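# Close all open drawers without disturbing the cabinets

## Task

Push every open drawer fully closed, keep each cabinet in its starting position, knock nothing over, and keep the robot upright and untilted throughout, since a fall or lean fails the job.

## Robot and tools

ROBOT. A Dexmate Vega: a wheeled base with two steerable front wheels and a passive rear caster; a torso of three links (thigh, shank, chest) folding in a Z shape; two 7-joint arms, each with a two-finger swinging gripper; a pan/tilt head. Cameras: head_camera, left_wrist_camera, right_wrist_camera. In the start posture (stand) the footprint is about 0.70 m long by 0.63 m wide (0.91 m with arms folded), and the front edge sits 0.35 m ahead of the base origin. Nothing prevents tipping, and a fallen robot stays down.

FRAMES. All positions are in metres. Base frame: origin on the floor on the centre line at the turning point, x forward, y left, z up. The chest, left_hand and right_hand are reported in it. A hand point lies between the fingers, 0.033 m back from the closed tips; fingers point along the hand's z, close along its y, and its back (camera side) faces -x. Odometry frame: where the base frame was at the scene start. Headings are in radians, positive counter-clockwise.

TOOL move. One call carries one action; every motion in it starts at once. Arguments:
- base: exactly one key, a relative offset from the base's last reported position. translate_m, -2 to 2 m, forward positive; strafe_m, -2 to 2 m, left positive (heading may drift); rotate_rad, -3.2 to 3.2 rad, counter-clockwise positive. Front wheels first steer to the new direction (up to about 1.1 s).
- joints: one object for the whole robot, keyed by joint name, with absolute angles in rad. Torso: torso_hip_rad 0 to 1.57, torso_knee_rad 0 to 3.141, torso_waist_rad -1.57 to 1.57 (chest forward lean = knee - hip - waist). Arms: left_shoulder_pitch_rad ±3.041 (positive lowers the arm), left_shoulder_yaw_rad -0.423 to 1.523, left_upper_arm_roll_rad ±3.041, left_elbow_rad -3.041 to 0.214 (negative bends), left_forearm_roll_rad ±3.041, left_wrist_pitch_rad ±1.366 (positive tips down), left_wrist_yaw_rad -1.348 to 1.087, left_gripper_rad 0 (shut) to 0.785. The right arm mirrors: right_shoulder_pitch_rad negative lowers, right_shoulder_yaw_rad -1.523 to 0.423, right_wrist_pitch_rad negative tips down, right_wrist_yaw_rad -1.087 to 1.348; the other right joints share the left ranges. Head: head_pan_rad ±2.792, head_tilt_rad ±1.483, head_camera_tilt_rad -1.483 to 1.378 (positive looks down).
- target (alone in its action): an absolute pose for one hand: side "left" or "right"; x, y, z in base frame, -3 to 3 m; pitch_deg -30 to 95 (90 fingers down, 0 level); heading_deg and roll_deg -360 to 360 (heading 0 = fingers forward; roll defaults to 0); optional line_only true to insist on a straight path. It is checked only against the robot body, needs the robot at rest, and plays at most 8.6 s; resend it after "short (part of ...)".
- speeds: lowered caps for this action: translate_m and strafe_m 0.04 to 0.3 m/s, rotate_rad 0.1 to 0.6 rad/s.
- min_time_s: 0.1 to 8 s, the minimum duration for arm and head motions.
- cameras: list of names, or "all"; [] returns none.
A move with no action just reports state and images.

OTHER TOOLS. wait(seconds 0 to 10, cameras) lets the scene run with no new command. zoom_image(camera, region [x0,y0,x1,y1] pixels, at most 504 by 504) enlarges part of the latest image of that camera. read_manual gives URDF licence text only. finished_scene(scene) closes the current scene irrevocably; the drawers must stay shut without the robot.

USEFUL PRESETS (hip, knee, waist): stand 0.469, 1.617, 1.048; stand_high 0.78, 1.57, 0.44; lean_20 0.52, 1.05, 0.18; lean_45 0.52, 1.05, -0.26; low_lean_45 0, 0, -0.79. Folded arms, joint order shoulder pitch, shoulder yaw, upper-arm roll, elbow, forearm roll, wrist pitch, wrist yaw: left 1, 0.5, -0.6, -2.5, 0, -0.9, 0; right -1, -0.5, 0.6, -2.5, 0, 0.9, 0. Fold the arms before going to low_lean_45. Torso joints move together; a forward-leaning chest can jam the front wheels' steering.

RESULTS. "move" reads done or the worst status. Per-motion statuses: done; off_target (resting away, may still push); contact_stop (an arm pressed near full torque about 0.6 s; the whole group stops and holds); contact_stop_at_<key>; time_out (took too long; for the base, something held it back); not_followed / joint command not followed / pose unreachable (a safety check withheld the arm, often with a cause line); refused (hand target failed its check, nothing moved); reached or short for hand targets (within 10 mm and 2 degrees counts as reached). base_odometry counts wheel turns, so slip looks like travel; turned_by_wheels and turned_by_imu give rotation since the last report; base_tilt gives forward/right lean in degrees (about 2 degrees of bias). Joint torques and motor temperatures are listed per arm joint in joint_positions order. A refused move or a stop during one cancels later movement calls in the same reply.

AVOID. Driving into furniture: the base does not stop, it stalls and may shove things. Slamming drawers or shoving cabinets: push gently and slowly. Arms striking or pressing each other (a hard press ends the scene). Loads reaching joint limits (torque fault, arm frozen 10 s) and long strained poses (motors overheat at 80 °C; MOTOR HOT warns from 65 °C). After any stop, back the arm off first. Arms hanging straight in leaning postures hit the base. Keep the head tilt gentle while panning.

Each tool is called after "Emit:" as name([rows], argument=value, ...), one row to a line, values as JSON.

## Session

Emit:
move(joints={"head_camera_tilt_rad":0.3}, cameras=["head_camera"])

Emit:
move(joints={"head_pan_rad":1.2,"head_camera_tilt_rad":0.3}, cameras=["head_camera"])

Emit:
move(joints={"head_pan_rad":2.6,"head_camera_tilt_rad":0.3}, cameras=["head_camera"])

Emit:
move(joints={"head_pan_rad":-2.6,"head_camera_tilt_rad":0.3}, cameras=["head_camera"])

Emit:
move(joints={"head_pan_rad":-1.2,"head_camera_tilt_rad":0.3}, cameras=["head_camera"])

Scene clock: 0.83 s.
Joint torques (N m): left_arm=[5.51 1.47 0.04 -4.93 0.37 -2.17 -0.4] | right_arm=[-2.44 0.73 -0.8 -4.65 -0.07 1.81 0.24]
Motor temperatures (°C): left_arm=[27 30 30 30 34 38 35] | right_arm=[29 28 29 31 34 34 35]
move: done
base_odometry: x=+0.000 y=+0.000 heading=+0.000
turned_by_wheels: +0.000
turned_by_imu: +0.000
base_tilt: forward=+0.6 right=-0.1
joint_positions: torso_hip_rad=+0.469 torso_knee_rad=+1.617 torso_waist_rad=+1.048 left_shoulder_pitch_rad=+2.211 left_shoulder_yaw_rad=-0.012 left_upper_arm_roll_rad=-0.018 left_elbow_rad=-1.096 left_forearm_roll_rad=+0.000 left_wrist_pitch_rad=-0.486 left_wrist_yaw_rad=+0.003 left_gripper_rad=+0.005 right_shoulder_pitch_rad=-2.205 right_shoulder_yaw_rad=+0.017 right_upper_arm_roll_rad=+0.000 right_elbow_rad=-1.113 right_forearm_roll_rad=+0.002 right_wrist_pitch_rad=+0.507 right_wrist_yaw_rad=+0.015 right_gripper_rad=+0.005 head_pan_rad=+0.000 head_tilt_rad=+0.000 head_camera_tilt_rad=+0.300
joint_status: all done
chest: x=-0.0111 y=+0.0000 z=+1.4155 quat_wxyz=(+0.999, +0.000, +0.050, +0.000) (m; base frame)
left_hand: x=+0.1837 y=+0.2377 z=+0.5981 quat_wxyz=(+0.408, -0.010, +0.913, +0.007) pitch_deg=+41.8 heading_deg=+1.6 roll_deg=+0.4 back=up (m; base frame)
right_hand: x=+0.2035 y=-0.2175 z=+0.6125 quat_wxyz=(+0.429, +0.006, +0.903, +0.010) pitch_deg=+39.2 heading_deg=+1.0 roll_deg=+1.7 back=up (m; base frame)
pictures: head_camera
Images, in order (width x height): head_camera 896x560.

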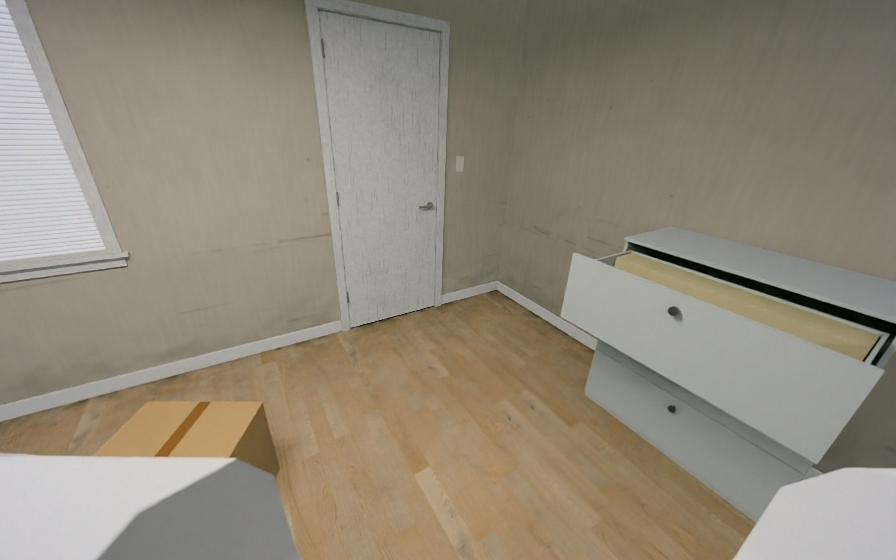

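Scene clock: 2.30 s.
Joint torques (N m): left_arm=[6.95 -0.94 1.6 -7.13 -0.2 -1.43 0.06] | right_arm=[-2.33 0.54 -0.66 -3.85 -0.12 2.01 0.18]
move: done
base_odometry: x=+0.000 y=+0.000 heading=+0.000
turned_by_wheels: +0.000
turned_by_imu: +0.000
base_tilt: forward=+0.6 right=+0.0
joint_positions: torso_hip_rad=+0.469 torso_knee_rad=+1.617 torso_waist_rad=+1.048 left_shoulder_pitch_rad=+2.211 left_shoulder_yaw_rad=-0.012 left_upper_arm_roll_rad=-0.018 left_elbow_rad=-1.096 left_forearm_roll_rad=+0.000 left_wrist_pitch_rad=-0.486 left_wrist_yaw_rad=+0.003 left_gripper_rad=+0.005 right_shoulder_pitch_rad=-2.205 right_shoulder_yaw_rad=+0.017 right_upper_arm_roll_rad=+0.000 right_elbow_rad=-1.113 right_forearm_roll_rad=+0.002 right_wrist_pitch_rad=+0.507 right_wrist_yaw_rad=+0.015 right_gripper_rad=+0.005 head_pan_rad=+1.200 head_tilt_rad=+0.000 head_camera_tilt_rad=+0.300
joint_status: all done
chest: x=-0.0111 y=+0.0000 z=+1.4155 quat_wxyz=(+0.999, +0.000, +0.050, +0.000) (m; base frame)
left_hand: x=+0.1837 y=+0.2377 z=+0.5981 quat_wxyz=(+0.408, -0.010, +0.913, +0.007) pitch_deg=+41.8 heading_deg=+1.6 roll_deg=+0.4 back=up (m; base frame)
right_hand: x=+0.2035 y=-0.2175 z=+0.6125 quat_wxyz=(+0.429, +0.006, +0.903, +0.010) pitch_deg=+39.2 heading_deg=+1.0 roll_deg=+1.7 back=up (m; base frame)
pictures: head_camera

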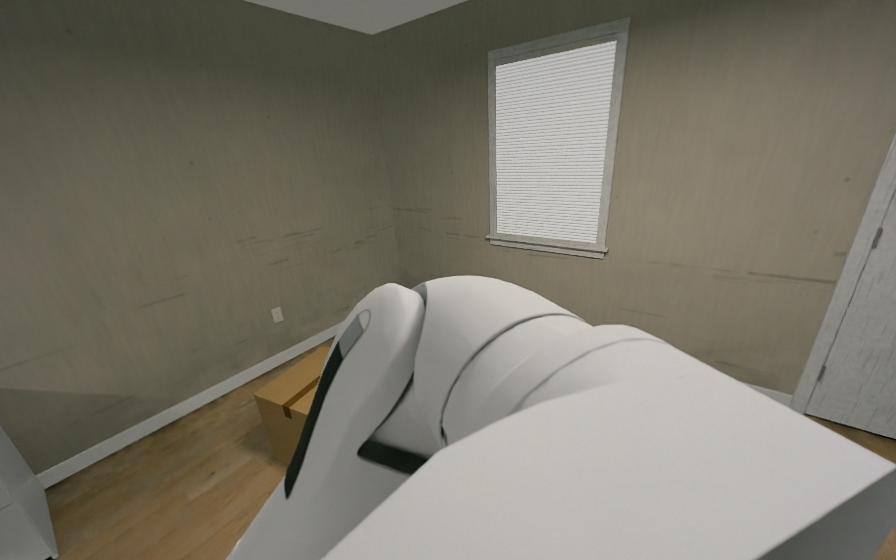

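Scene clock: 3.90 s.
Joint torques (N m): left_arm=[6.08 0.84 -1.4 -6.75 -0.08 -2.99 -0.01] | right_arm=[-3.25 1.54 -0.92 -3.82 0.03 1.89 0.07]
move: done
base_odometry: x=+0.000 y=+0.000 heading=+0.000
turned_by_wheels: +0.000
turned_by_imu: +0.000
base_tilt: forward=+0.7 right=+0.0
joint_positions: torso_hip_rad=+0.469 torso_knee_rad=+1.617 torso_waist_rad=+1.048 left_shoulder_pitch_rad=+2.211 left_shoulder_yaw_rad=-0.012 left_upper_arm_roll_rad=-0.018 left_elbow_rad=-1.096 left_forearm_roll_rad=+0.000 left_wrist_pitch_rad=-0.486 left_wrist_yaw_rad=+0.003 left_gripper_rad=+0.005 right_shoulder_pitch_rad=-2.205 right_shoulder_yaw_rad=+0.017 right_upper_arm_roll_rad=+0.000 right_elbow_rad=-1.113 right_forearm_roll_rad=+0.002 right_wrist_pitch_rad=+0.507 right_wrist_yaw_rad=+0.015 right_gripper_rad=+0.005 head_pan_rad=+2.600 head_tilt_rad=+0.000 head_camera_tilt_rad=+0.300
joint_status: all done
chest: x=-0.0111 y=+0.0000 z=+1.4155 quat_wxyz=(+0.999, +0.000, +0.050, +0.000) (m; base frame)
left_hand: x=+0.1837 y=+0.2377 z=+0.5981 quat_wxyz=(+0.408, -0.010, +0.913, +0.007) pitch_deg=+41.8 heading_deg=+1.6 roll_deg=+0.4 back=up (m; base frame)
right_hand: x=+0.2035 y=-0.2175 z=+0.6125 quat_wxyz=(+0.429, +0.006, +0.903, +0.010) pitch_deg=+39.2 heading_deg=+1.0 roll_deg=+1.7 back=up (m; base frame)
pictures: head_camera

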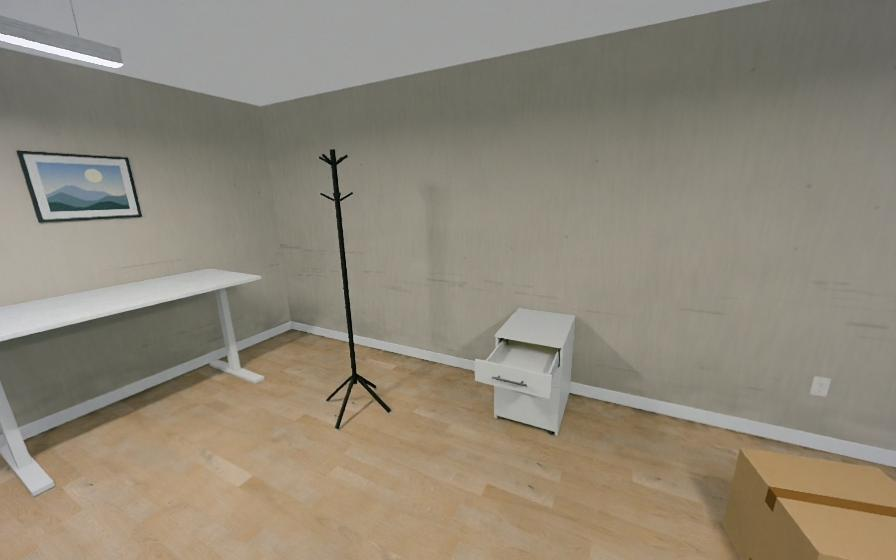

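Scene clock: 8.03 s.
Joint torques (N m): left_arm=[5.7 -1.31 1.32 -4.54 0.55 -1.67 0.16] | right_arm=[-2.86 1.75 -0.87 -4.56 -0.06 1.73 0.23]
move: done
base_odometry: x=+0.000 y=+0.000 heading=+0.000
turned_by_wheels: +0.000
turned_by_imu: +0.001
base_tilt: forward=+0.7 right=+0.0
joint_positions: torso_hip_rad=+0.469 torso_knee_rad=+1.617 torso_waist_rad=+1.048 left_shoulder_pitch_rad=+2.211 left_shoulder_yaw_rad=-0.012 left_upper_arm_roll_rad=-0.018 left_elbow_rad=-1.096 left_forearm_roll_rad=+0.000 left_wrist_pitch_rad=-0.486 left_wrist_yaw_rad=+0.003 left_gripper_rad=+0.005 right_shoulder_pitch_rad=-2.205 right_shoulder_yaw_rad=+0.017 right_upper_arm_roll_rad=+0.000 right_elbow_rad=-1.113 right_forearm_roll_rad=+0.002 right_wrist_pitch_rad=+0.507 right_wrist_yaw_rad=+0.015 right_gripper_rad=+0.005 head_pan_rad=-2.600 head_tilt_rad=+0.000 head_camera_tilt_rad=+0.300
joint_status: all done
chest: x=-0.0111 y=+0.0000 z=+1.4155 quat_wxyz=(+0.999, +0.000, +0.050, +0.000) (m; base frame)
left_hand: x=+0.1837 y=+0.2377 z=+0.5981 quat_wxyz=(+0.408, -0.010, +0.913, +0.007) pitch_deg=+41.8 heading_deg=+1.6 roll_deg=+0.4 back=up (m; base frame)
right_hand: x=+0.2035 y=-0.2175 z=+0.6125 quat_wxyz=(+0.429, +0.006, +0.903, +0.010) pitch_deg=+39.2 heading_deg=+1.0 roll_deg=+1.7 back=up (m; base frame)
pictures: head_camera

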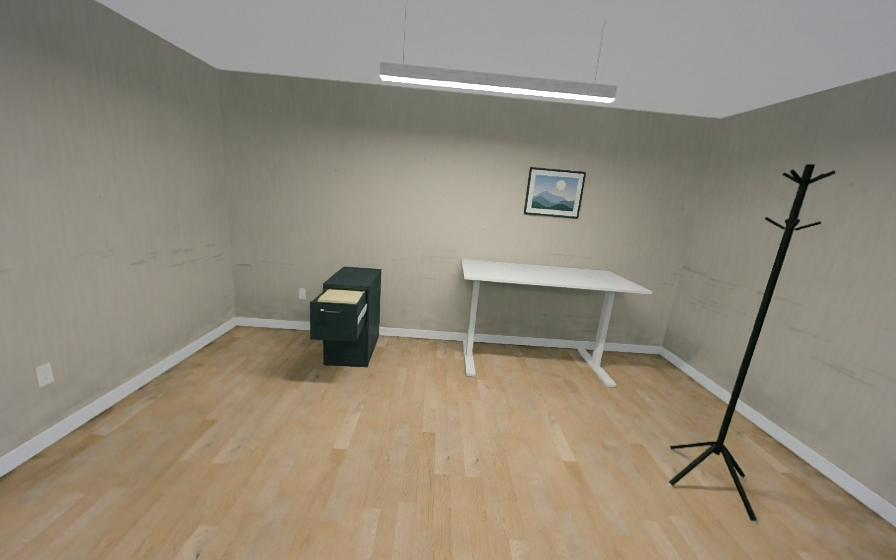

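Scene clock: 9.63 s.
Joint torques (N m): left_arm=[4.61 -0.34 -1.21 -5.35 -0.23 -1.55 -0.13] | right_arm=[-2.39 1.32 -0.66 -4.27 -0.09 2.18 0.05]
move: done
base_odometry: x=+0.000 y=+0.000 heading=+0.000
turned_by_wheels: +0.000
turned_by_imu: +0.000
base_tilt: forward=+0.6 right=-0.1
joint_positions: torso_hip_rad=+0.469 torso_knee_rad=+1.617 torso_waist_rad=+1.048 left_shoulder_pitch_rad=+2.211 left_shoulder_yaw_rad=-0.012 left_upper_arm_roll_rad=-0.018 left_elbow_rad=-1.096 left_forearm_roll_rad=+0.000 left_wrist_pitch_rad=-0.486 left_wrist_yaw_rad=+0.003 left_gripper_rad=+0.005 right_shoulder_pitch_rad=-2.205 right_shoulder_yaw_rad=+0.017 right_upper_arm_roll_rad=+0.000 right_elbow_rad=-1.113 right_forearm_roll_rad=+0.002 right_wrist_pitch_rad=+0.507 right_wrist_yaw_rad=+0.015 right_gripper_rad=+0.005 head_pan_rad=-1.200 head_tilt_rad=+0.000 head_camera_tilt_rad=+0.300
joint_status: all done
chest: x=-0.0111 y=+0.0000 z=+1.4155 quat_wxyz=(+0.999, +0.000, +0.050, +0.000) (m; base frame)
left_hand: x=+0.1837 y=+0.2377 z=+0.5981 quat_wxyz=(+0.408, -0.010, +0.913, +0.007) pitch_deg=+41.8 heading_deg=+1.6 roll_deg=+0.4 back=up (m; base frame)
right_hand: x=+0.2035 y=-0.2175 z=+0.6125 quat_wxyz=(+0.429, +0.006, +0.903, +0.010) pitch_deg=+39.2 heading_deg=+1.0 roll_deg=+1.7 back=up (m; base frame)
pictures: head_camera

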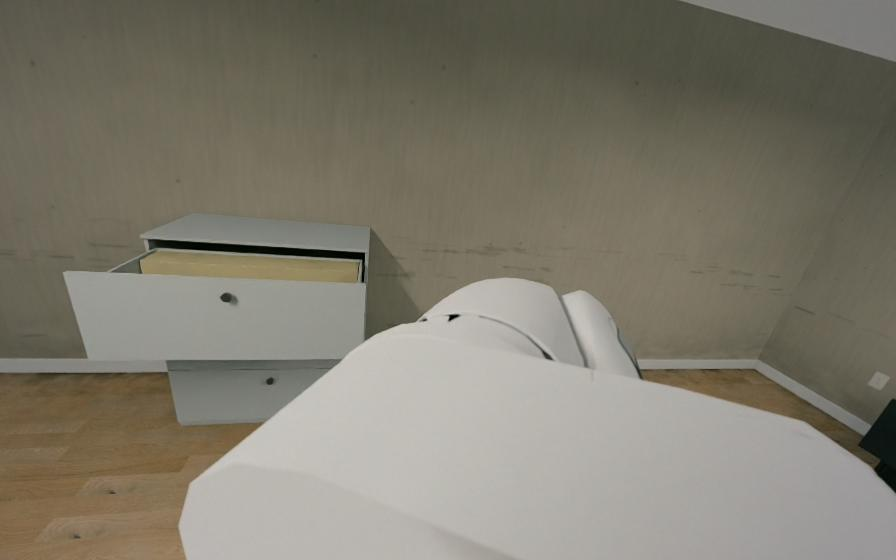

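Emit:
move(base={"rotate_rad":-1.07}, joints={"left_elbow_rad":-2.1,"right_elbow_rad":-2.1,"head_pan_rad":0,"head_camera_tilt_rad":0.5}, cameras=[])

Emit:
move(base={"strafe_m":0.42}, joints={"torso_hip_rad":0.0,"torso_knee_rad":0.6,"torso_waist_rad":0.2})

Scene clock: 36.50 s.
Joint torques (N m): left_arm=[-1.78 0.87 -1.25 -14.68 -0.15 -2.55 -0.01] | right_arm=[1.09 -0.51 -0.97 -13.01 -0.04 3.01 0.31]
move: done
base_odometry: x=+0.001 y=+0.000 heading=-1.072
turned_by_wheels: -1.072
turned_by_imu: -1.049
base_tilt: forward=+0.6 right=-0.1
base_status: done
joint_positions: torso_hip_rad=+0.469 torso_knee_rad=+1.617 torso_waist_rad=+1.048 left_shoulder_pitch_rad=+2.211 left_shoulder_yaw_rad=-0.012 left_upper_arm_roll_rad=-0.018 left_elbow_rad=-2.094 left_forearm_roll_rad=+0.000 left_wrist_pitch_rad=-0.486 left_wrist_yaw_rad=+0.003 left_gripper_rad=+0.005 right_shoulder_pitch_rad=-2.205 right_shoulder_yaw_rad=+0.017 right_upper_arm_roll_rad=+0.000 right_elbow_rad=-2.094 right_forearm_roll_rad=+0.002 right_wrist_pitch_rad=+0.507 right_wrist_yaw_rad=+0.015 right_gripper_rad=+0.005 head_pan_rad=+0.000 head_tilt_rad=+0.000 head_camera_tilt_rad=+0.500
joint_status: all done
chest: x=-0.0111 y=+0.0000 z=+1.4155 quat_wxyz=(+0.999, +0.000, +0.050, +0.000) (m; base frame)
left_hand: x=+0.4720 y=+0.2419 z=+1.1510 quat_wxyz=(+0.796, -0.006, +0.606, +0.010) pitch_deg=-15.4 heading_deg=+1.4 roll_deg=+0.1 back=up (m; base frame)
right_hand: x=+0.4712 y=-0.2278 z=+1.1626 quat_wxyz=(+0.804, +0.004, +0.595, +0.004) pitch_deg=-17.0 heading_deg=-0.1 roll_deg=+0.7 back=up (m; base frame)
pictures: none

Scene clock: 41.53 s.
Joint torques (N m): left_arm=[4.17 0.59 0.68 -13.61 0.21 -2.05 -0.06] | right_arm=[-2.81 -0.03 -0.44 -11.57 -0.06 2.38 0.16]
move: done
base_odometry: x=+0.368 y=+0.203 heading=-1.065
turned_by_wheels: +0.006
turned_by_imu: +0.004
base_tilt: forward=+0.7 right=-0.1
base_status: done
joint_positions: torso_hip_rad=+0.000 torso_knee_rad=+0.600 torso_waist_rad=+0.200 left_shoulder_pitch_rad=+2.211 left_shoulder_yaw_rad=-0.012 left_upper_arm_roll_rad=-0.018 left_elbow_rad=-2.100 left_forearm_roll_rad=+0.000 left_wrist_pitch_rad=-0.486 left_wrist_yaw_rad=+0.003 left_gripper_rad=+0.005 right_shoulder_pitch_rad=-2.205 right_shoulder_yaw_rad=+0.017 right_upper_arm_roll_rad=+0.000 right_elbow_rad=-2.100 right_forearm_roll_rad=+0.002 right_wrist_pitch_rad=+0.507 right_wrist_yaw_rad=+0.015 right_gripper_rad=+0.005 head_pan_rad=+0.000 head_tilt_rad=+0.000 head_camera_tilt_rad=+0.500
joint_status: all done
chest: x=-0.0009 y=+0.0000 z=+1.1287 quat_wxyz=(+0.980, +0.000, +0.199, +0.000) (m; base frame)
left_hand: x=+0.3836 y=+0.2419 z=+0.7369 quat_wxyz=(+0.698, -0.005, +0.716, +0.011) pitch_deg=+1.4 heading_deg=+1.3 roll_deg=+0.5 back=up (m; base frame)
right_hand: x=+0.3861 y=-0.2278 z=+0.7479 quat_wxyz=(+0.708, +0.004, +0.706, +0.003) pitch_deg=-0.1 heading_deg=-0.1 roll_deg=+0.6 back=up (m; base frame)
pictures: head_camera, left_wrist_camera, right_wrist_camera
Images, in order (width x height): head_camera 896x560, left_wrist_camera 672x420, right_wrist_camera 672x420.

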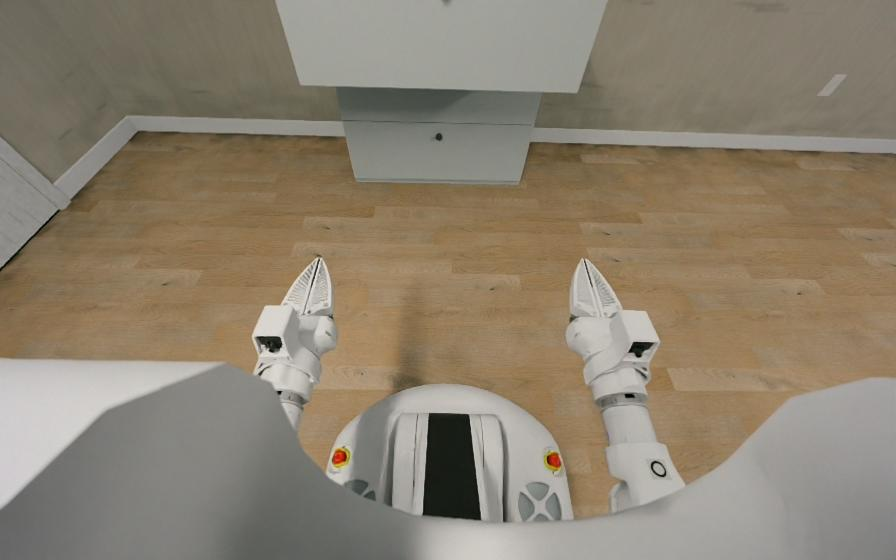

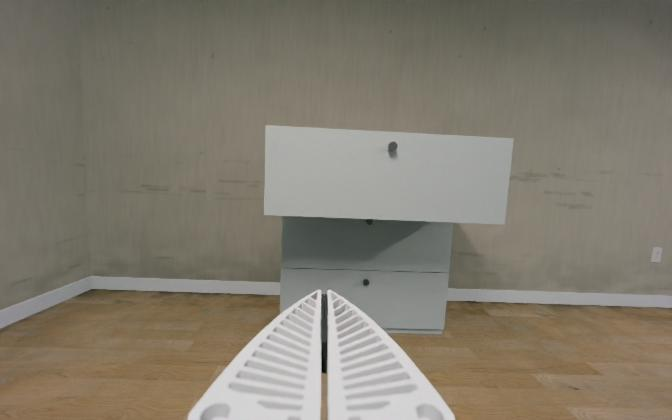

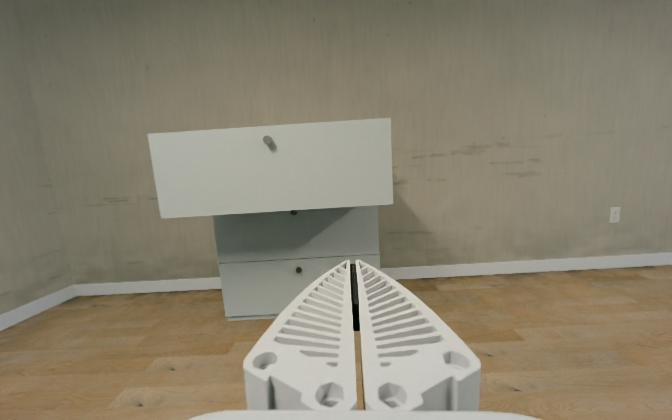

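Emit:
move(target={"side":"left","x":0.6,"y":0.12,"z":0.8,"pitch_deg":5,"heading_deg":-8}, cameras=["left_wrist_camera","right_wrist_camera"])

Emit:
move(base={"translate_m":0.3}, speeds={"translate_m":0.08}, joints={"head_camera_tilt_rad":0.1})

Scene clock: 52.13 s.
Joint torques (N m): left_arm=[-9.88 2.39 0.03 -16.65 -0.31 -2.99 -0.07] | right_arm=[-2.13 0.51 -0.53 -11.19 -0.02 2.4 0.13]
move: done
base_odometry: x=+0.368 y=+0.203 heading=-1.065
turned_by_wheels: +0.000
turned_by_imu: +0.001
base_tilt: forward=+0.7 right=-0.1
joint_positions: torso_hip_rad=+0.000 torso_knee_rad=+0.600 torso_waist_rad=+0.200 left_shoulder_pitch_rad=+1.519 left_shoulder_yaw_rad=+0.350 left_upper_arm_roll_rad=+0.298 left_elbow_rad=-2.217 left_forearm_roll_rad=-0.244 left_wrist_pitch_rad=+0.278 left_wrist_yaw_rad=+0.319 left_gripper_rad=+0.005 right_shoulder_pitch_rad=-2.205 right_shoulder_yaw_rad=+0.017 right_upper_arm_roll_rad=+0.000 right_elbow_rad=-2.100 right_forearm_roll_rad=+0.002 right_wrist_pitch_rad=+0.507 right_wrist_yaw_rad=+0.015 right_gripper_rad=+0.005 head_pan_rad=+0.000 head_tilt_rad=+0.000 head_camera_tilt_rad=+0.500
chest: x=-0.0009 y=+0.0000 z=+1.1287 quat_wxyz=(+0.980, +0.000, +0.199, +0.000) (m; base frame)
left_hand: x=+0.5989 y=+0.1209 z=+0.7991 quat_wxyz=(+0.674, +0.050, +0.735, -0.048) pitch_deg=+5.0 heading_deg=-7.9 roll_deg=-0.1 back=up (m; base frame)
left_hand_status: reached (checked arc [the straight line was blocked], planned for 2.7 s): 2 mm and 0.2 deg off.
right_hand: x=+0.3861 y=-0.2278 z=+0.7479 quat_wxyz=(+0.708, +0.004, +0.706, +0.003) pitch_deg=-0.1 heading_deg=-0.1 roll_deg=+0.6 back=up (m; base frame)
pictures: left_wrist_camera, right_wrist_camera

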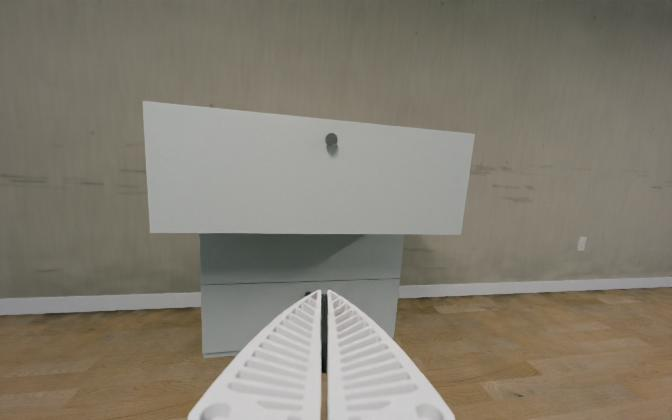

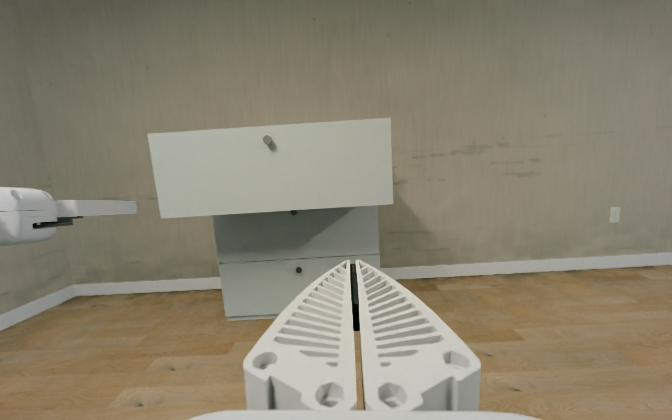

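Scene clock: 57.27 s.
Joint torques (N m): left_arm=[-8.34 2.1 -1.19 -15.02 0.25 -2.27 0.46] | right_arm=[-2.42 1.1 -0.58 -11.36 -0.16 2.54 0.16]
move: done
base_odometry: x=+0.514 y=-0.059 heading=-1.066
turned_by_wheels: -0.001
turned_by_imu: +0.000
base_tilt: forward=+0.7 right=-0.1
base_status: done
joint_positions: torso_hip_rad=+0.000 torso_knee_rad=+0.600 torso_waist_rad=+0.200 left_shoulder_pitch_rad=+1.514 left_shoulder_yaw_rad=+0.353 left_upper_arm_roll_rad=+0.300 left_elbow_rad=-2.218 left_forearm_roll_rad=-0.246 left_wrist_pitch_rad=+0.284 left_wrist_yaw_rad=+0.321 left_gripper_rad=+0.005 right_shoulder_pitch_rad=-2.205 right_shoulder_yaw_rad=+0.017 right_upper_arm_roll_rad=+0.000 right_elbow_rad=-2.100 right_forearm_roll_rad=+0.002 right_wrist_pitch_rad=+0.507 right_wrist_yaw_rad=+0.015 right_gripper_rad=+0.005 head_pan_rad=+0.000 head_tilt_rad=+0.000 head_camera_tilt_rad=+0.100
joint_status: all done
chest: x=-0.0009 y=+0.0000 z=+1.1286 quat_wxyz=(+0.980, +0.000, +0.199, +0.000) (m; base frame)
left_hand: x=+0.6000 y=+0.1201 z=+0.7996 quat_wxyz=(+0.674, +0.051, +0.736, -0.047) pitch_deg=+5.0 heading_deg=-8.0 roll_deg=+0.0 back=up (m; base frame)
right_hand: x=+0.3861 y=-0.2278 z=+0.7478 quat_wxyz=(+0.708, +0.004, +0.706, +0.003) pitch_deg=-0.1 heading_deg=-0.1 roll_deg=+0.6 back=up (m; base frame)
pictures: head_camera, left_wrist_camera, right_wrist_camera

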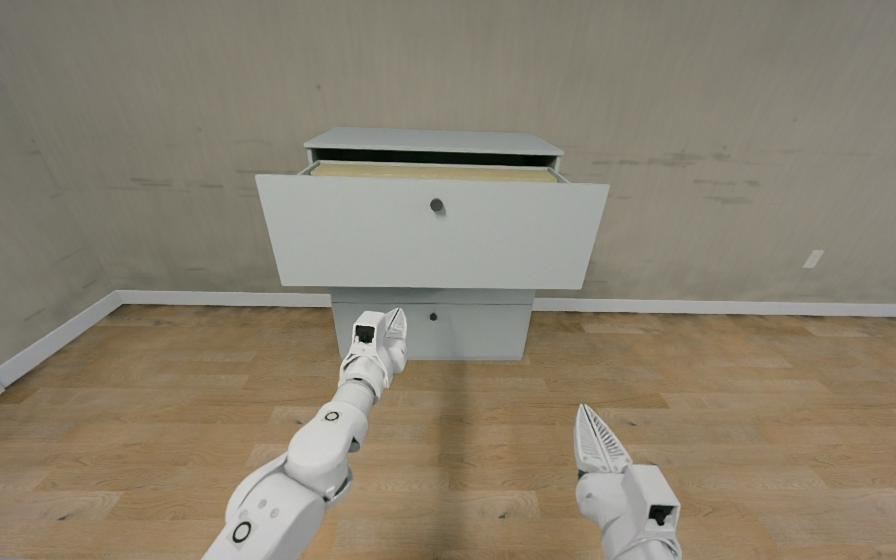

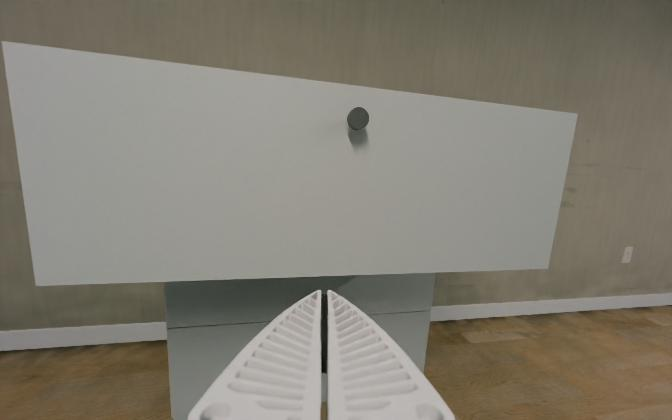

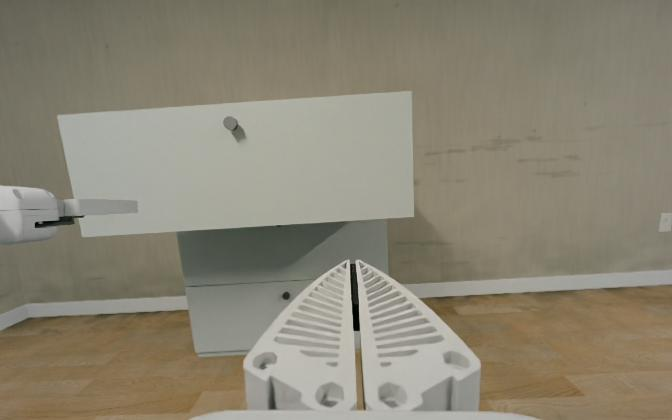

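Emit:
move(base={"translate_m":0.3}, speeds={"translate_m":0.07})

Scene clock: 65.53 s.
Joint torques (N m): left_arm=[-10 0.69 -5.36 -14.84 0.27 -2.22 -0.51] | right_arm=[-2.35 1.24 -0.74 -12.14 0 2.53 0.18]
move: done
base_odometry: x=+0.660 y=-0.321 heading=-1.066
turned_by_wheels: +0.000
turned_by_imu: +0.001
base_tilt: forward=+0.6 right=-0.1
base_status: done
joint_positions: torso_hip_rad=+0.000 torso_knee_rad=+0.600 torso_waist_rad=+0.200 left_shoulder_pitch_rad=+1.514 left_shoulder_yaw_rad=+0.353 left_upper_arm_roll_rad=+0.300 left_elbow_rad=-2.218 left_forearm_roll_rad=-0.246 left_wrist_pitch_rad=+0.284 left_wrist_yaw_rad=+0.321 left_gripper_rad=+0.005 right_shoulder_pitch_rad=-2.205 right_shoulder_yaw_rad=+0.017 right_upper_arm_roll_rad=+0.000 right_elbow_rad=-2.100 right_forearm_roll_rad=+0.002 right_wrist_pitch_rad=+0.507 right_wrist_yaw_rad=+0.015 right_gripper_rad=+0.005 head_pan_rad=+0.000 head_tilt_rad=+0.000 head_camera_tilt_rad=+0.100
chest: x=-0.0009 y=+0.0000 z=+1.1286 quat_wxyz=(+0.980, +0.000, +0.199, +0.000) (m; base frame)
left_hand: x=+0.5999 y=+0.1200 z=+0.7995 quat_wxyz=(+0.674, +0.051, +0.736, -0.047) pitch_deg=+5.1 heading_deg=-8.0 roll_deg=+0.0 back=up (m; base frame)
right_hand: x=+0.3861 y=-0.2278 z=+0.7478 quat_wxyz=(+0.708, +0.004, +0.706, +0.003) pitch_deg=-0.1 heading_deg=-0.1 roll_deg=+0.6 back=up (m; base frame)
pictures: head_camera, left_wrist_camera, right_wrist_camera

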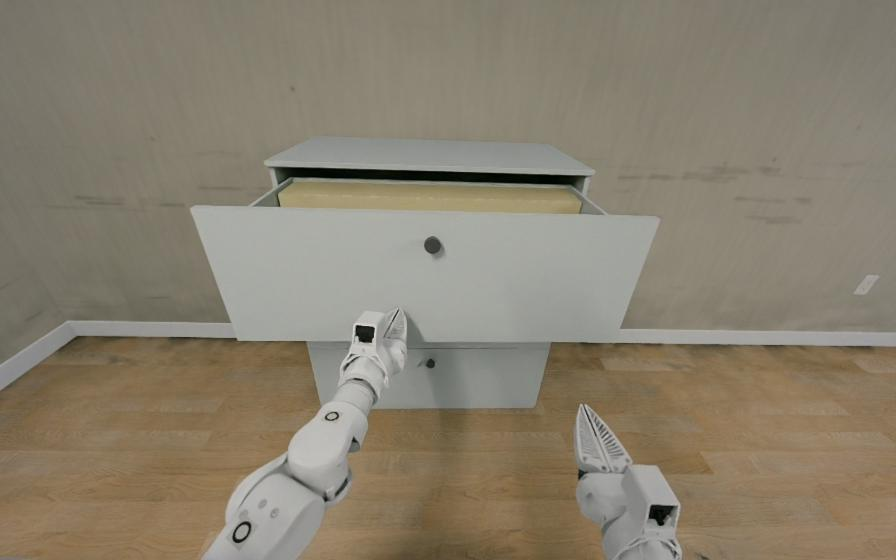

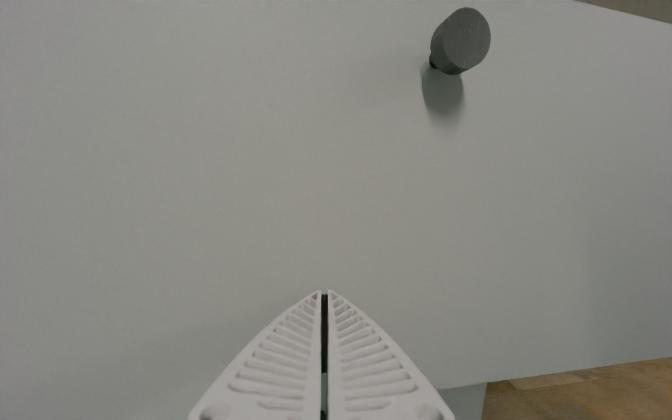

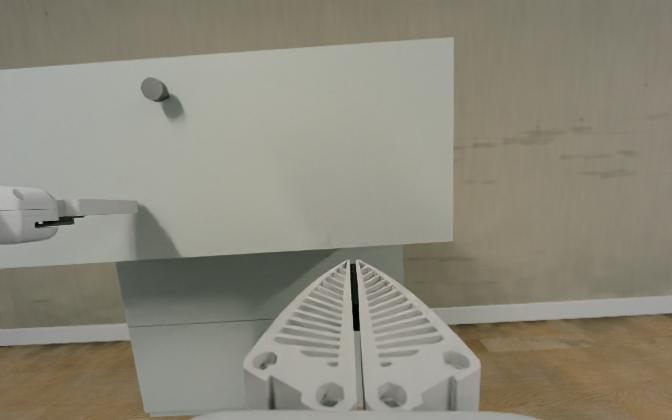

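Emit:
move(base={"translate_m":0.2}, speeds={"translate_m":0.06}, cameras=["head_camera","right_wrist_camera"])

Scene clock: 72.03 s.
Joint torques (N m): left_arm=[-6.31 0.54 -3.71 -11.72 1.07 -3 0.13] | right_arm=[-3.48 0.57 -0.73 -10.72 -0.07 2.63 0.12]
move: done
base_odometry: x=+0.757 y=-0.496 heading=-1.067
turned_by_wheels: +0.000
turned_by_imu: +0.001
base_tilt: forward=+0.6 right=-0.1
base_status: done
joint_positions: torso_hip_rad=+0.000 torso_knee_rad=+0.600 torso_waist_rad=+0.200 left_shoulder_pitch_rad=+1.514 left_shoulder_yaw_rad=+0.353 left_upper_arm_roll_rad=+0.300 left_elbow_rad=-2.218 left_forearm_roll_rad=-0.246 left_wrist_pitch_rad=+0.284 left_wrist_yaw_rad=+0.321 left_gripper_rad=+0.005 right_shoulder_pitch_rad=-2.205 right_shoulder_yaw_rad=+0.017 right_upper_arm_roll_rad=+0.000 right_elbow_rad=-2.100 right_forearm_roll_rad=+0.002 right_wrist_pitch_rad=+0.507 right_wrist_yaw_rad=+0.015 right_gripper_rad=+0.005 head_pan_rad=+0.000 head_tilt_rad=+0.000 head_camera_tilt_rad=+0.100
chest: x=-0.0009 y=+0.0000 z=+1.1286 quat_wxyz=(+0.980, +0.000, +0.199, +0.000) (m; base frame)
left_hand: x=+0.5999 y=+0.1200 z=+0.7995 quat_wxyz=(+0.674, +0.051, +0.736, -0.047) pitch_deg=+5.1 heading_deg=-8.0 roll_deg=+0.0 back=up (m; base frame)
right_hand: x=+0.3861 y=-0.2278 z=+0.7478 quat_wxyz=(+0.708, +0.004, +0.706, +0.003) pitch_deg=-0.1 heading_deg=-0.1 roll_deg=+0.6 back=up (m; base frame)
pictures: head_camera, right_wrist_camera

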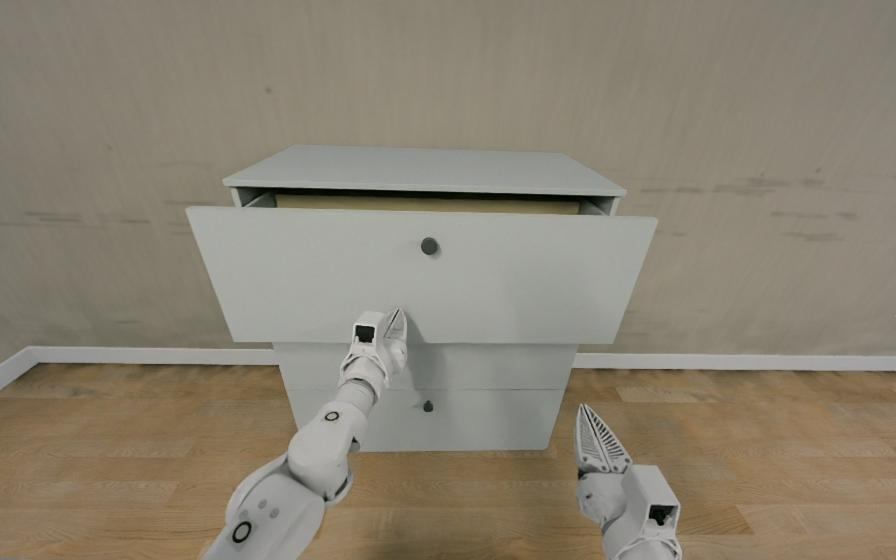

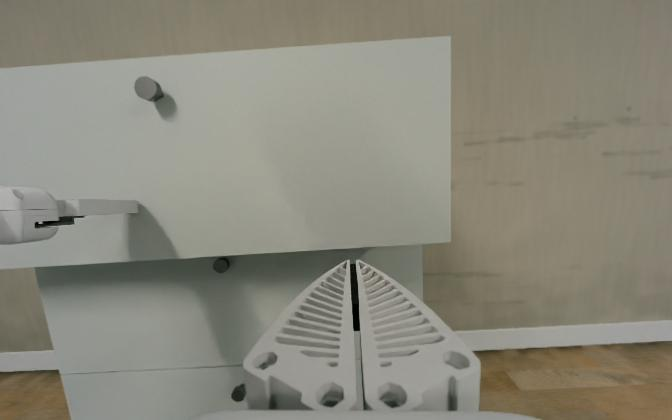

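Emit:
move(base={"translate_m":0.11}, speeds={"translate_m":0.06}, cameras=["head_camera","right_wrist_camera"])

Scene clock: 79.27 s.
Joint torques (N m): left_arm=[-8.02 1.57 -4.79 -13.81 0.75 -3.1 -0.45] | right_arm=[-2.19 0.6 -0.96 -10.62 -0.07 2.16 0.19]
move: done
base_odometry: x=+0.810 y=-0.592 heading=-1.067
turned_by_wheels: -0.001
turned_by_imu: +0.000
base_tilt: forward=+0.6 right=-0.1
base_status: done
joint_positions: torso_hip_rad=+0.000 torso_knee_rad=+0.600 torso_waist_rad=+0.200 left_shoulder_pitch_rad=+1.514 left_shoulder_yaw_rad=+0.353 left_upper_arm_roll_rad=+0.300 left_elbow_rad=-2.218 left_forearm_roll_rad=-0.246 left_wrist_pitch_rad=+0.284 left_wrist_yaw_rad=+0.321 left_gripper_rad=+0.005 right_shoulder_pitch_rad=-2.205 right_shoulder_yaw_rad=+0.017 right_upper_arm_roll_rad=+0.000 right_elbow_rad=-2.100 right_forearm_roll_rad=+0.002 right_wrist_pitch_rad=+0.507 right_wrist_yaw_rad=+0.015 right_gripper_rad=+0.005 head_pan_rad=+0.000 head_tilt_rad=+0.000 head_camera_tilt_rad=+0.100
chest: x=-0.0009 y=+0.0000 z=+1.1286 quat_wxyz=(+0.980, +0.000, +0.199, +0.000) (m; base frame)
left_hand: x=+0.5999 y=+0.1200 z=+0.7995 quat_wxyz=(+0.674, +0.051, +0.736, -0.047) pitch_deg=+5.1 heading_deg=-8.0 roll_deg=+0.0 back=up (m; base frame)
right_hand: x=+0.3861 y=-0.2278 z=+0.7478 quat_wxyz=(+0.708, +0.004, +0.706, +0.003) pitch_deg=-0.1 heading_deg=-0.1 roll_deg=+0.6 back=up (m; base frame)
pictures: head_camera, right_wrist_camera

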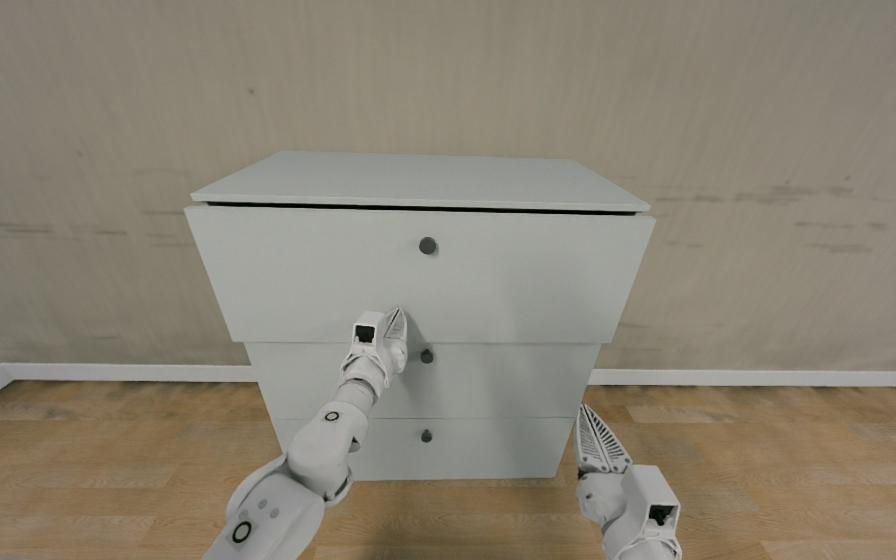

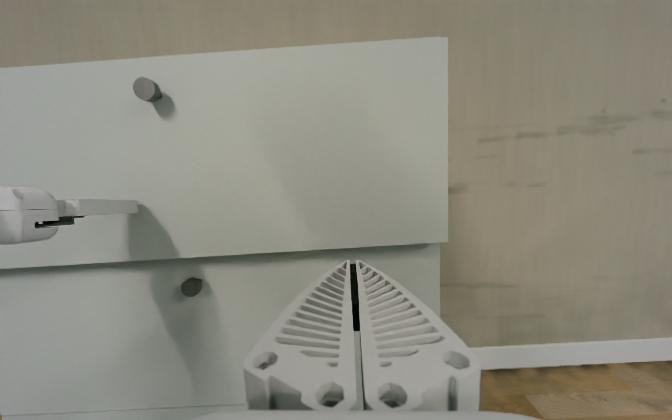

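Emit:
move(base={"translate_m":0.02}, speeds={"translate_m":0.04}, cameras=["head_camera","right_wrist_camera"])

Scene clock: 84.27 s.
Joint torques (N m): left_arm=[-7.96 -1.23 -5.32 -14.07 0.95 -1.78 -0.39] | right_arm=[-0.99 0.66 -0.68 -11.77 -0.03 2.45 0.06]
move: done
base_odometry: x=+0.820 y=-0.610 heading=-1.068
turned_by_wheels: +0.000
turned_by_imu: +0.000
base_tilt: forward=+0.7 right=-0.1
base_status: done
joint_positions: torso_hip_rad=+0.000 torso_knee_rad=+0.600 torso_waist_rad=+0.200 left_shoulder_pitch_rad=+1.514 left_shoulder_yaw_rad=+0.353 left_upper_arm_roll_rad=+0.300 left_elbow_rad=-2.218 left_forearm_roll_rad=-0.246 left_wrist_pitch_rad=+0.284 left_wrist_yaw_rad=+0.321 left_gripper_rad=+0.005 right_shoulder_pitch_rad=-2.205 right_shoulder_yaw_rad=+0.017 right_upper_arm_roll_rad=+0.000 right_elbow_rad=-2.100 right_forearm_roll_rad=+0.002 right_wrist_pitch_rad=+0.507 right_wrist_yaw_rad=+0.015 right_gripper_rad=+0.005 head_pan_rad=+0.000 head_tilt_rad=+0.000 head_camera_tilt_rad=+0.100
chest: x=-0.0009 y=+0.0000 z=+1.1286 quat_wxyz=(+0.980, +0.000, +0.199, +0.000) (m; base frame)
left_hand: x=+0.5999 y=+0.1200 z=+0.7995 quat_wxyz=(+0.674, +0.051, +0.736, -0.047) pitch_deg=+5.0 heading_deg=-8.0 roll_deg=+0.0 back=up (m; base frame)
right_hand: x=+0.3861 y=-0.2278 z=+0.7478 quat_wxyz=(+0.708, +0.004, +0.706, +0.003) pitch_deg=-0.1 heading_deg=-0.1 roll_deg=+0.6 back=up (m; base frame)
pictures: head_camera, right_wrist_camera

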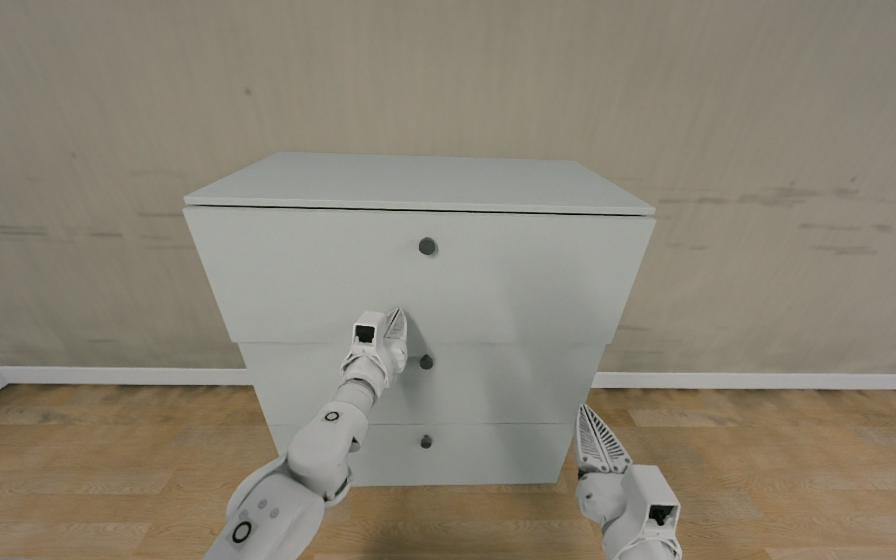

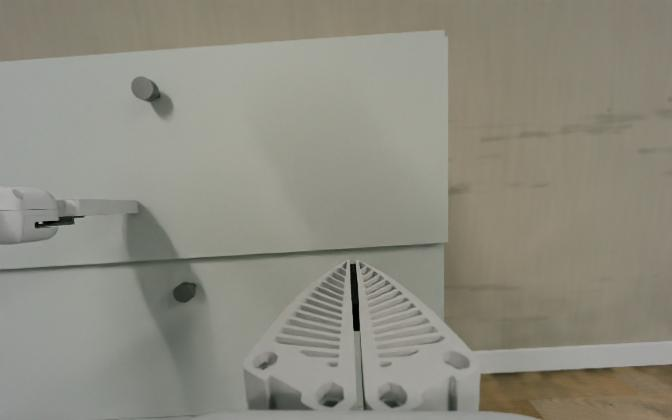

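Emit:
move(base={"translate_m":0.016}, speeds={"translate_m":0.04}, cameras=["head_camera","right_wrist_camera"])

Scene clock: 88.53 s.
Joint torques (N m): left_arm=[-8.79 0.12 -6.4 -15.39 0.44 -3.31 -0.27] | right_arm=[-2.87 0.88 -0.79 -11.19 -0.1 2.95 0.22]
move: done
base_odometry: x=+0.828 y=-0.623 heading=-1.068
turned_by_wheels: +0.000
turned_by_imu: +0.000
base_tilt: forward=+0.7 right=+0.0
base_status: done
joint_positions: torso_hip_rad=+0.000 torso_knee_rad=+0.600 torso_waist_rad=+0.200 left_shoulder_pitch_rad=+1.514 left_shoulder_yaw_rad=+0.353 left_upper_arm_roll_rad=+0.300 left_elbow_rad=-2.218 left_forearm_roll_rad=-0.246 left_wrist_pitch_rad=+0.284 left_wrist_yaw_rad=+0.321 left_gripper_rad=+0.005 right_shoulder_pitch_rad=-2.205 right_shoulder_yaw_rad=+0.017 right_upper_arm_roll_rad=+0.000 right_elbow_rad=-2.100 right_forearm_roll_rad=+0.002 right_wrist_pitch_rad=+0.507 right_wrist_yaw_rad=+0.015 right_gripper_rad=+0.005 head_pan_rad=+0.000 head_tilt_rad=+0.000 head_camera_tilt_rad=+0.100
chest: x=-0.0009 y=+0.0000 z=+1.1286 quat_wxyz=(+0.980, +0.000, +0.199, +0.000) (m; base frame)
left_hand: x=+0.5999 y=+0.1200 z=+0.7995 quat_wxyz=(+0.674, +0.051, +0.736, -0.047) pitch_deg=+5.1 heading_deg=-8.0 roll_deg=+0.0 back=up (m; base frame)
right_hand: x=+0.3861 y=-0.2278 z=+0.7478 quat_wxyz=(+0.708, +0.004, +0.706, +0.003) pitch_deg=-0.1 heading_deg=-0.1 roll_deg=+0.6 back=up (m; base frame)
pictures: head_camera, right_wrist_camera

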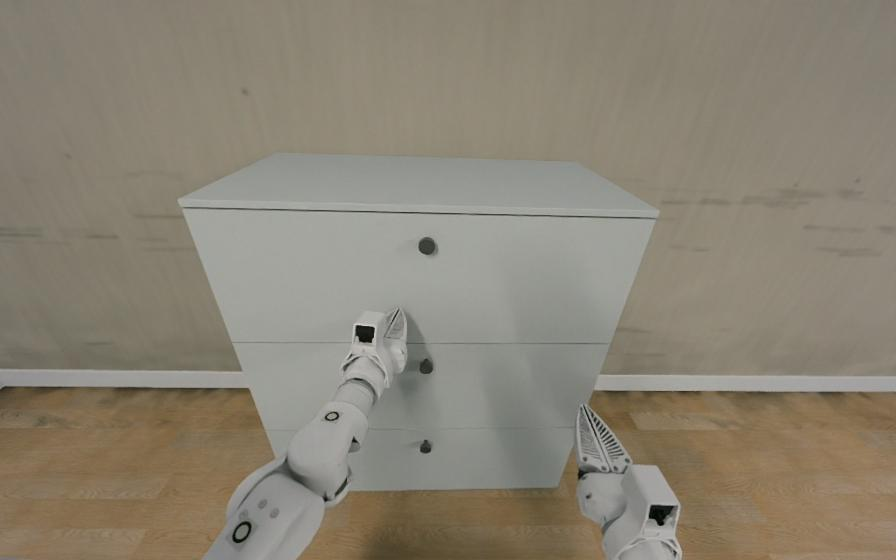

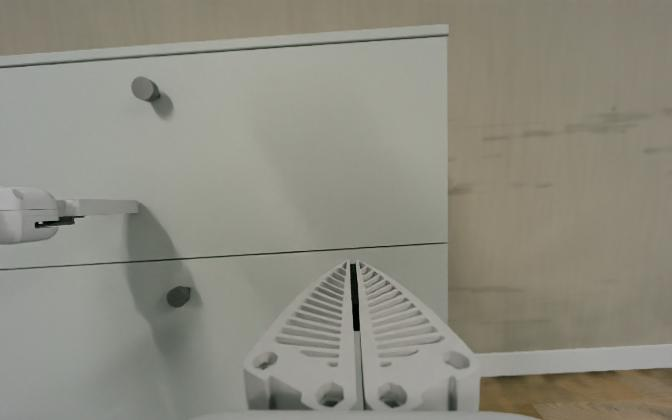

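Emit:
move(base={"translate_m":0.008}, speeds={"translate_m":0.04}, cameras=["right_wrist_camera"])

Emit:
move(base={"translate_m":-0.5})

Scene clock: 92.40 s.
Joint torques (N m): left_arm=[-15.25 -0.89 -6.96 -12.92 1.53 -3.09 0.07] | right_arm=[-1.54 0.01 -0.9 -11.46 -0.11 2.89 0.13]
move: done
base_odometry: x=+0.832 y=-0.630 heading=-1.068
turned_by_wheels: +0.000
turned_by_imu: +0.001
base_tilt: forward=+0.7 right=-0.1
base_status: done
joint_positions: torso_hip_rad=+0.000 torso_knee_rad=+0.600 torso_waist_rad=+0.200 left_shoulder_pitch_rad=+1.514 left_shoulder_yaw_rad=+0.353 left_upper_arm_roll_rad=+0.301 left_elbow_rad=-2.218 left_forearm_roll_rad=-0.246 left_wrist_pitch_rad=+0.285 left_wrist_yaw_rad=+0.321 left_gripper_rad=+0.005 right_shoulder_pitch_rad=-2.205 right_shoulder_yaw_rad=+0.017 right_upper_arm_roll_rad=+0.000 right_elbow_rad=-2.100 right_forearm_roll_rad=+0.002 right_wrist_pitch_rad=+0.507 right_wrist_yaw_rad=+0.015 right_gripper_rad=+0.005 head_pan_rad=+0.000 head_tilt_rad=+0.000 head_camera_tilt_rad=+0.100
chest: x=-0.0011 y=+0.0000 z=+1.1286 quat_wxyz=(+0.980, +0.000, +0.199, +0.000) (m; base frame)
left_hand: x=+0.5996 y=+0.1198 z=+0.7992 quat_wxyz=(+0.673, +0.052, +0.736, -0.047) pitch_deg=+5.1 heading_deg=-8.0 roll_deg=+0.0 back=up (m; base frame)
right_hand: x=+0.3860 y=-0.2278 z=+0.7479 quat_wxyz=(+0.708, +0.004, +0.706, +0.003) pitch_deg=-0.1 heading_deg=-0.1 roll_deg=+0.6 back=up (m; base frame)
pictures: right_wrist_camera

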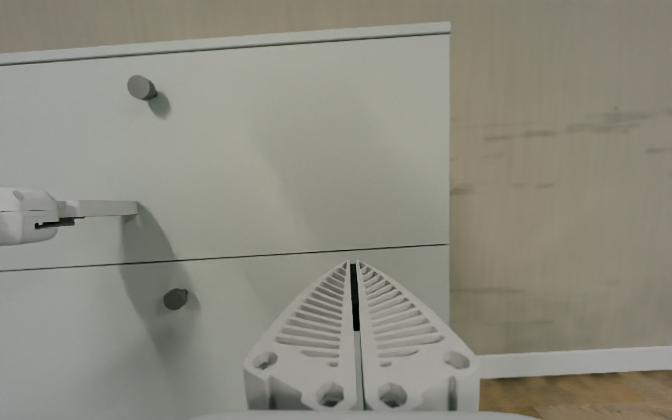

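Scene clock: 95.63 s.
Joint torques (N m): left_arm=[-9.39 -0.51 -6.48 -15.33 0.57 -3.51 0.01] | right_arm=[-2.18 0.99 -0.78 -12.05 -0.11 2.48 0.13]
move: done
base_odometry: x=+0.590 y=-0.193 heading=-1.069
turned_by_wheels: -0.001
turned_by_imu: -0.001
base_tilt: forward=+0.7 right=+0.0
base_status: done
joint_positions: torso_hip_rad=+0.000 torso_knee_rad=+0.600 torso_waist_rad=+0.200 left_shoulder_pitch_rad=+1.514 left_shoulder_yaw_rad=+0.353 left_upper_arm_roll_rad=+0.300 left_elbow_rad=-2.218 left_forearm_roll_rad=-0.246 left_wrist_pitch_rad=+0.284 left_wrist_yaw_rad=+0.321 left_gripper_rad=+0.005 right_shoulder_pitch_rad=-2.205 right_shoulder_yaw_rad=+0.017 right_upper_arm_roll_rad=+0.000 right_elbow_rad=-2.100 right_forearm_roll_rad=+0.002 right_wrist_pitch_rad=+0.507 right_wrist_yaw_rad=+0.015 right_gripper_rad=+0.005 head_pan_rad=+0.000 head_tilt_rad=+0.000 head_camera_tilt_rad=+0.100
chest: x=-0.0009 y=+0.0000 z=+1.1286 quat_wxyz=(+0.980, +0.000, +0.199, +0.000) (m; base frame)
left_hand: x=+0.5999 y=+0.1199 z=+0.7995 quat_wxyz=(+0.674, +0.052, +0.736, -0.047) pitch_deg=+5.0 heading_deg=-8.0 roll_deg=+0.0 back=up (m; base frame)
right_hand: x=+0.3861 y=-0.2278 z=+0.7478 quat_wxyz=(+0.708, +0.004, +0.706, +0.003) pitch_deg=-0.1 heading_deg=-0.1 roll_deg=+0.6 back=up (m; base frame)
pictures: head_camera, left_wrist_camera, right_wrist_camera

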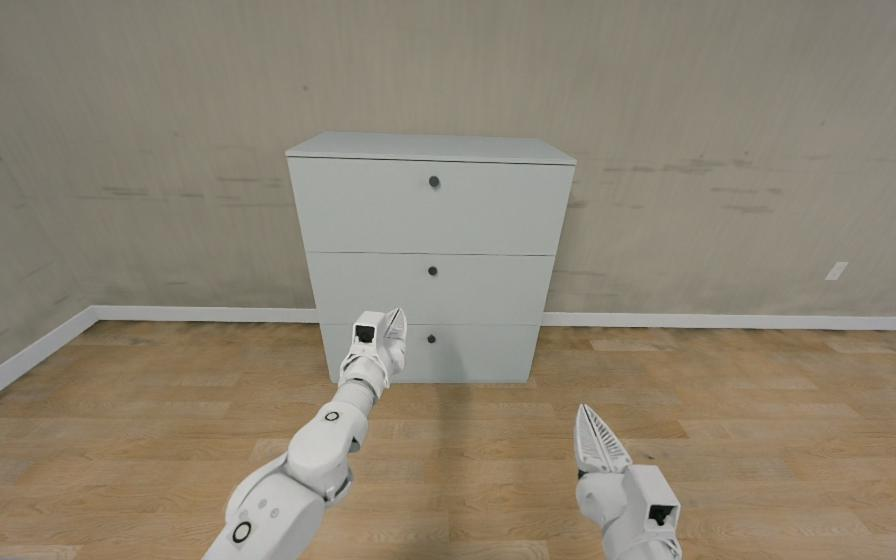

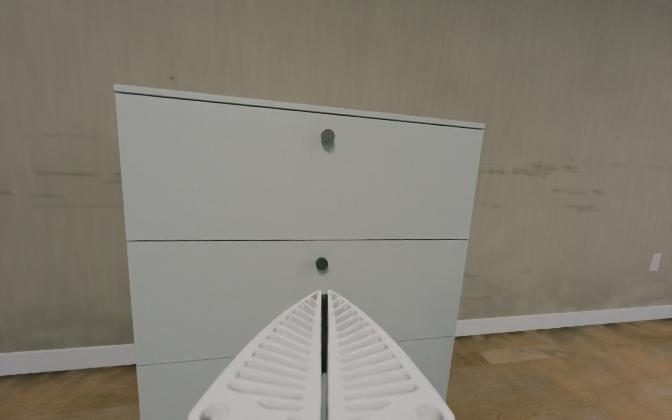

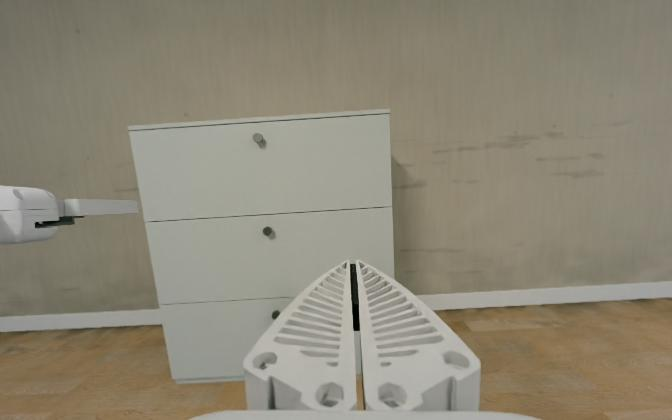

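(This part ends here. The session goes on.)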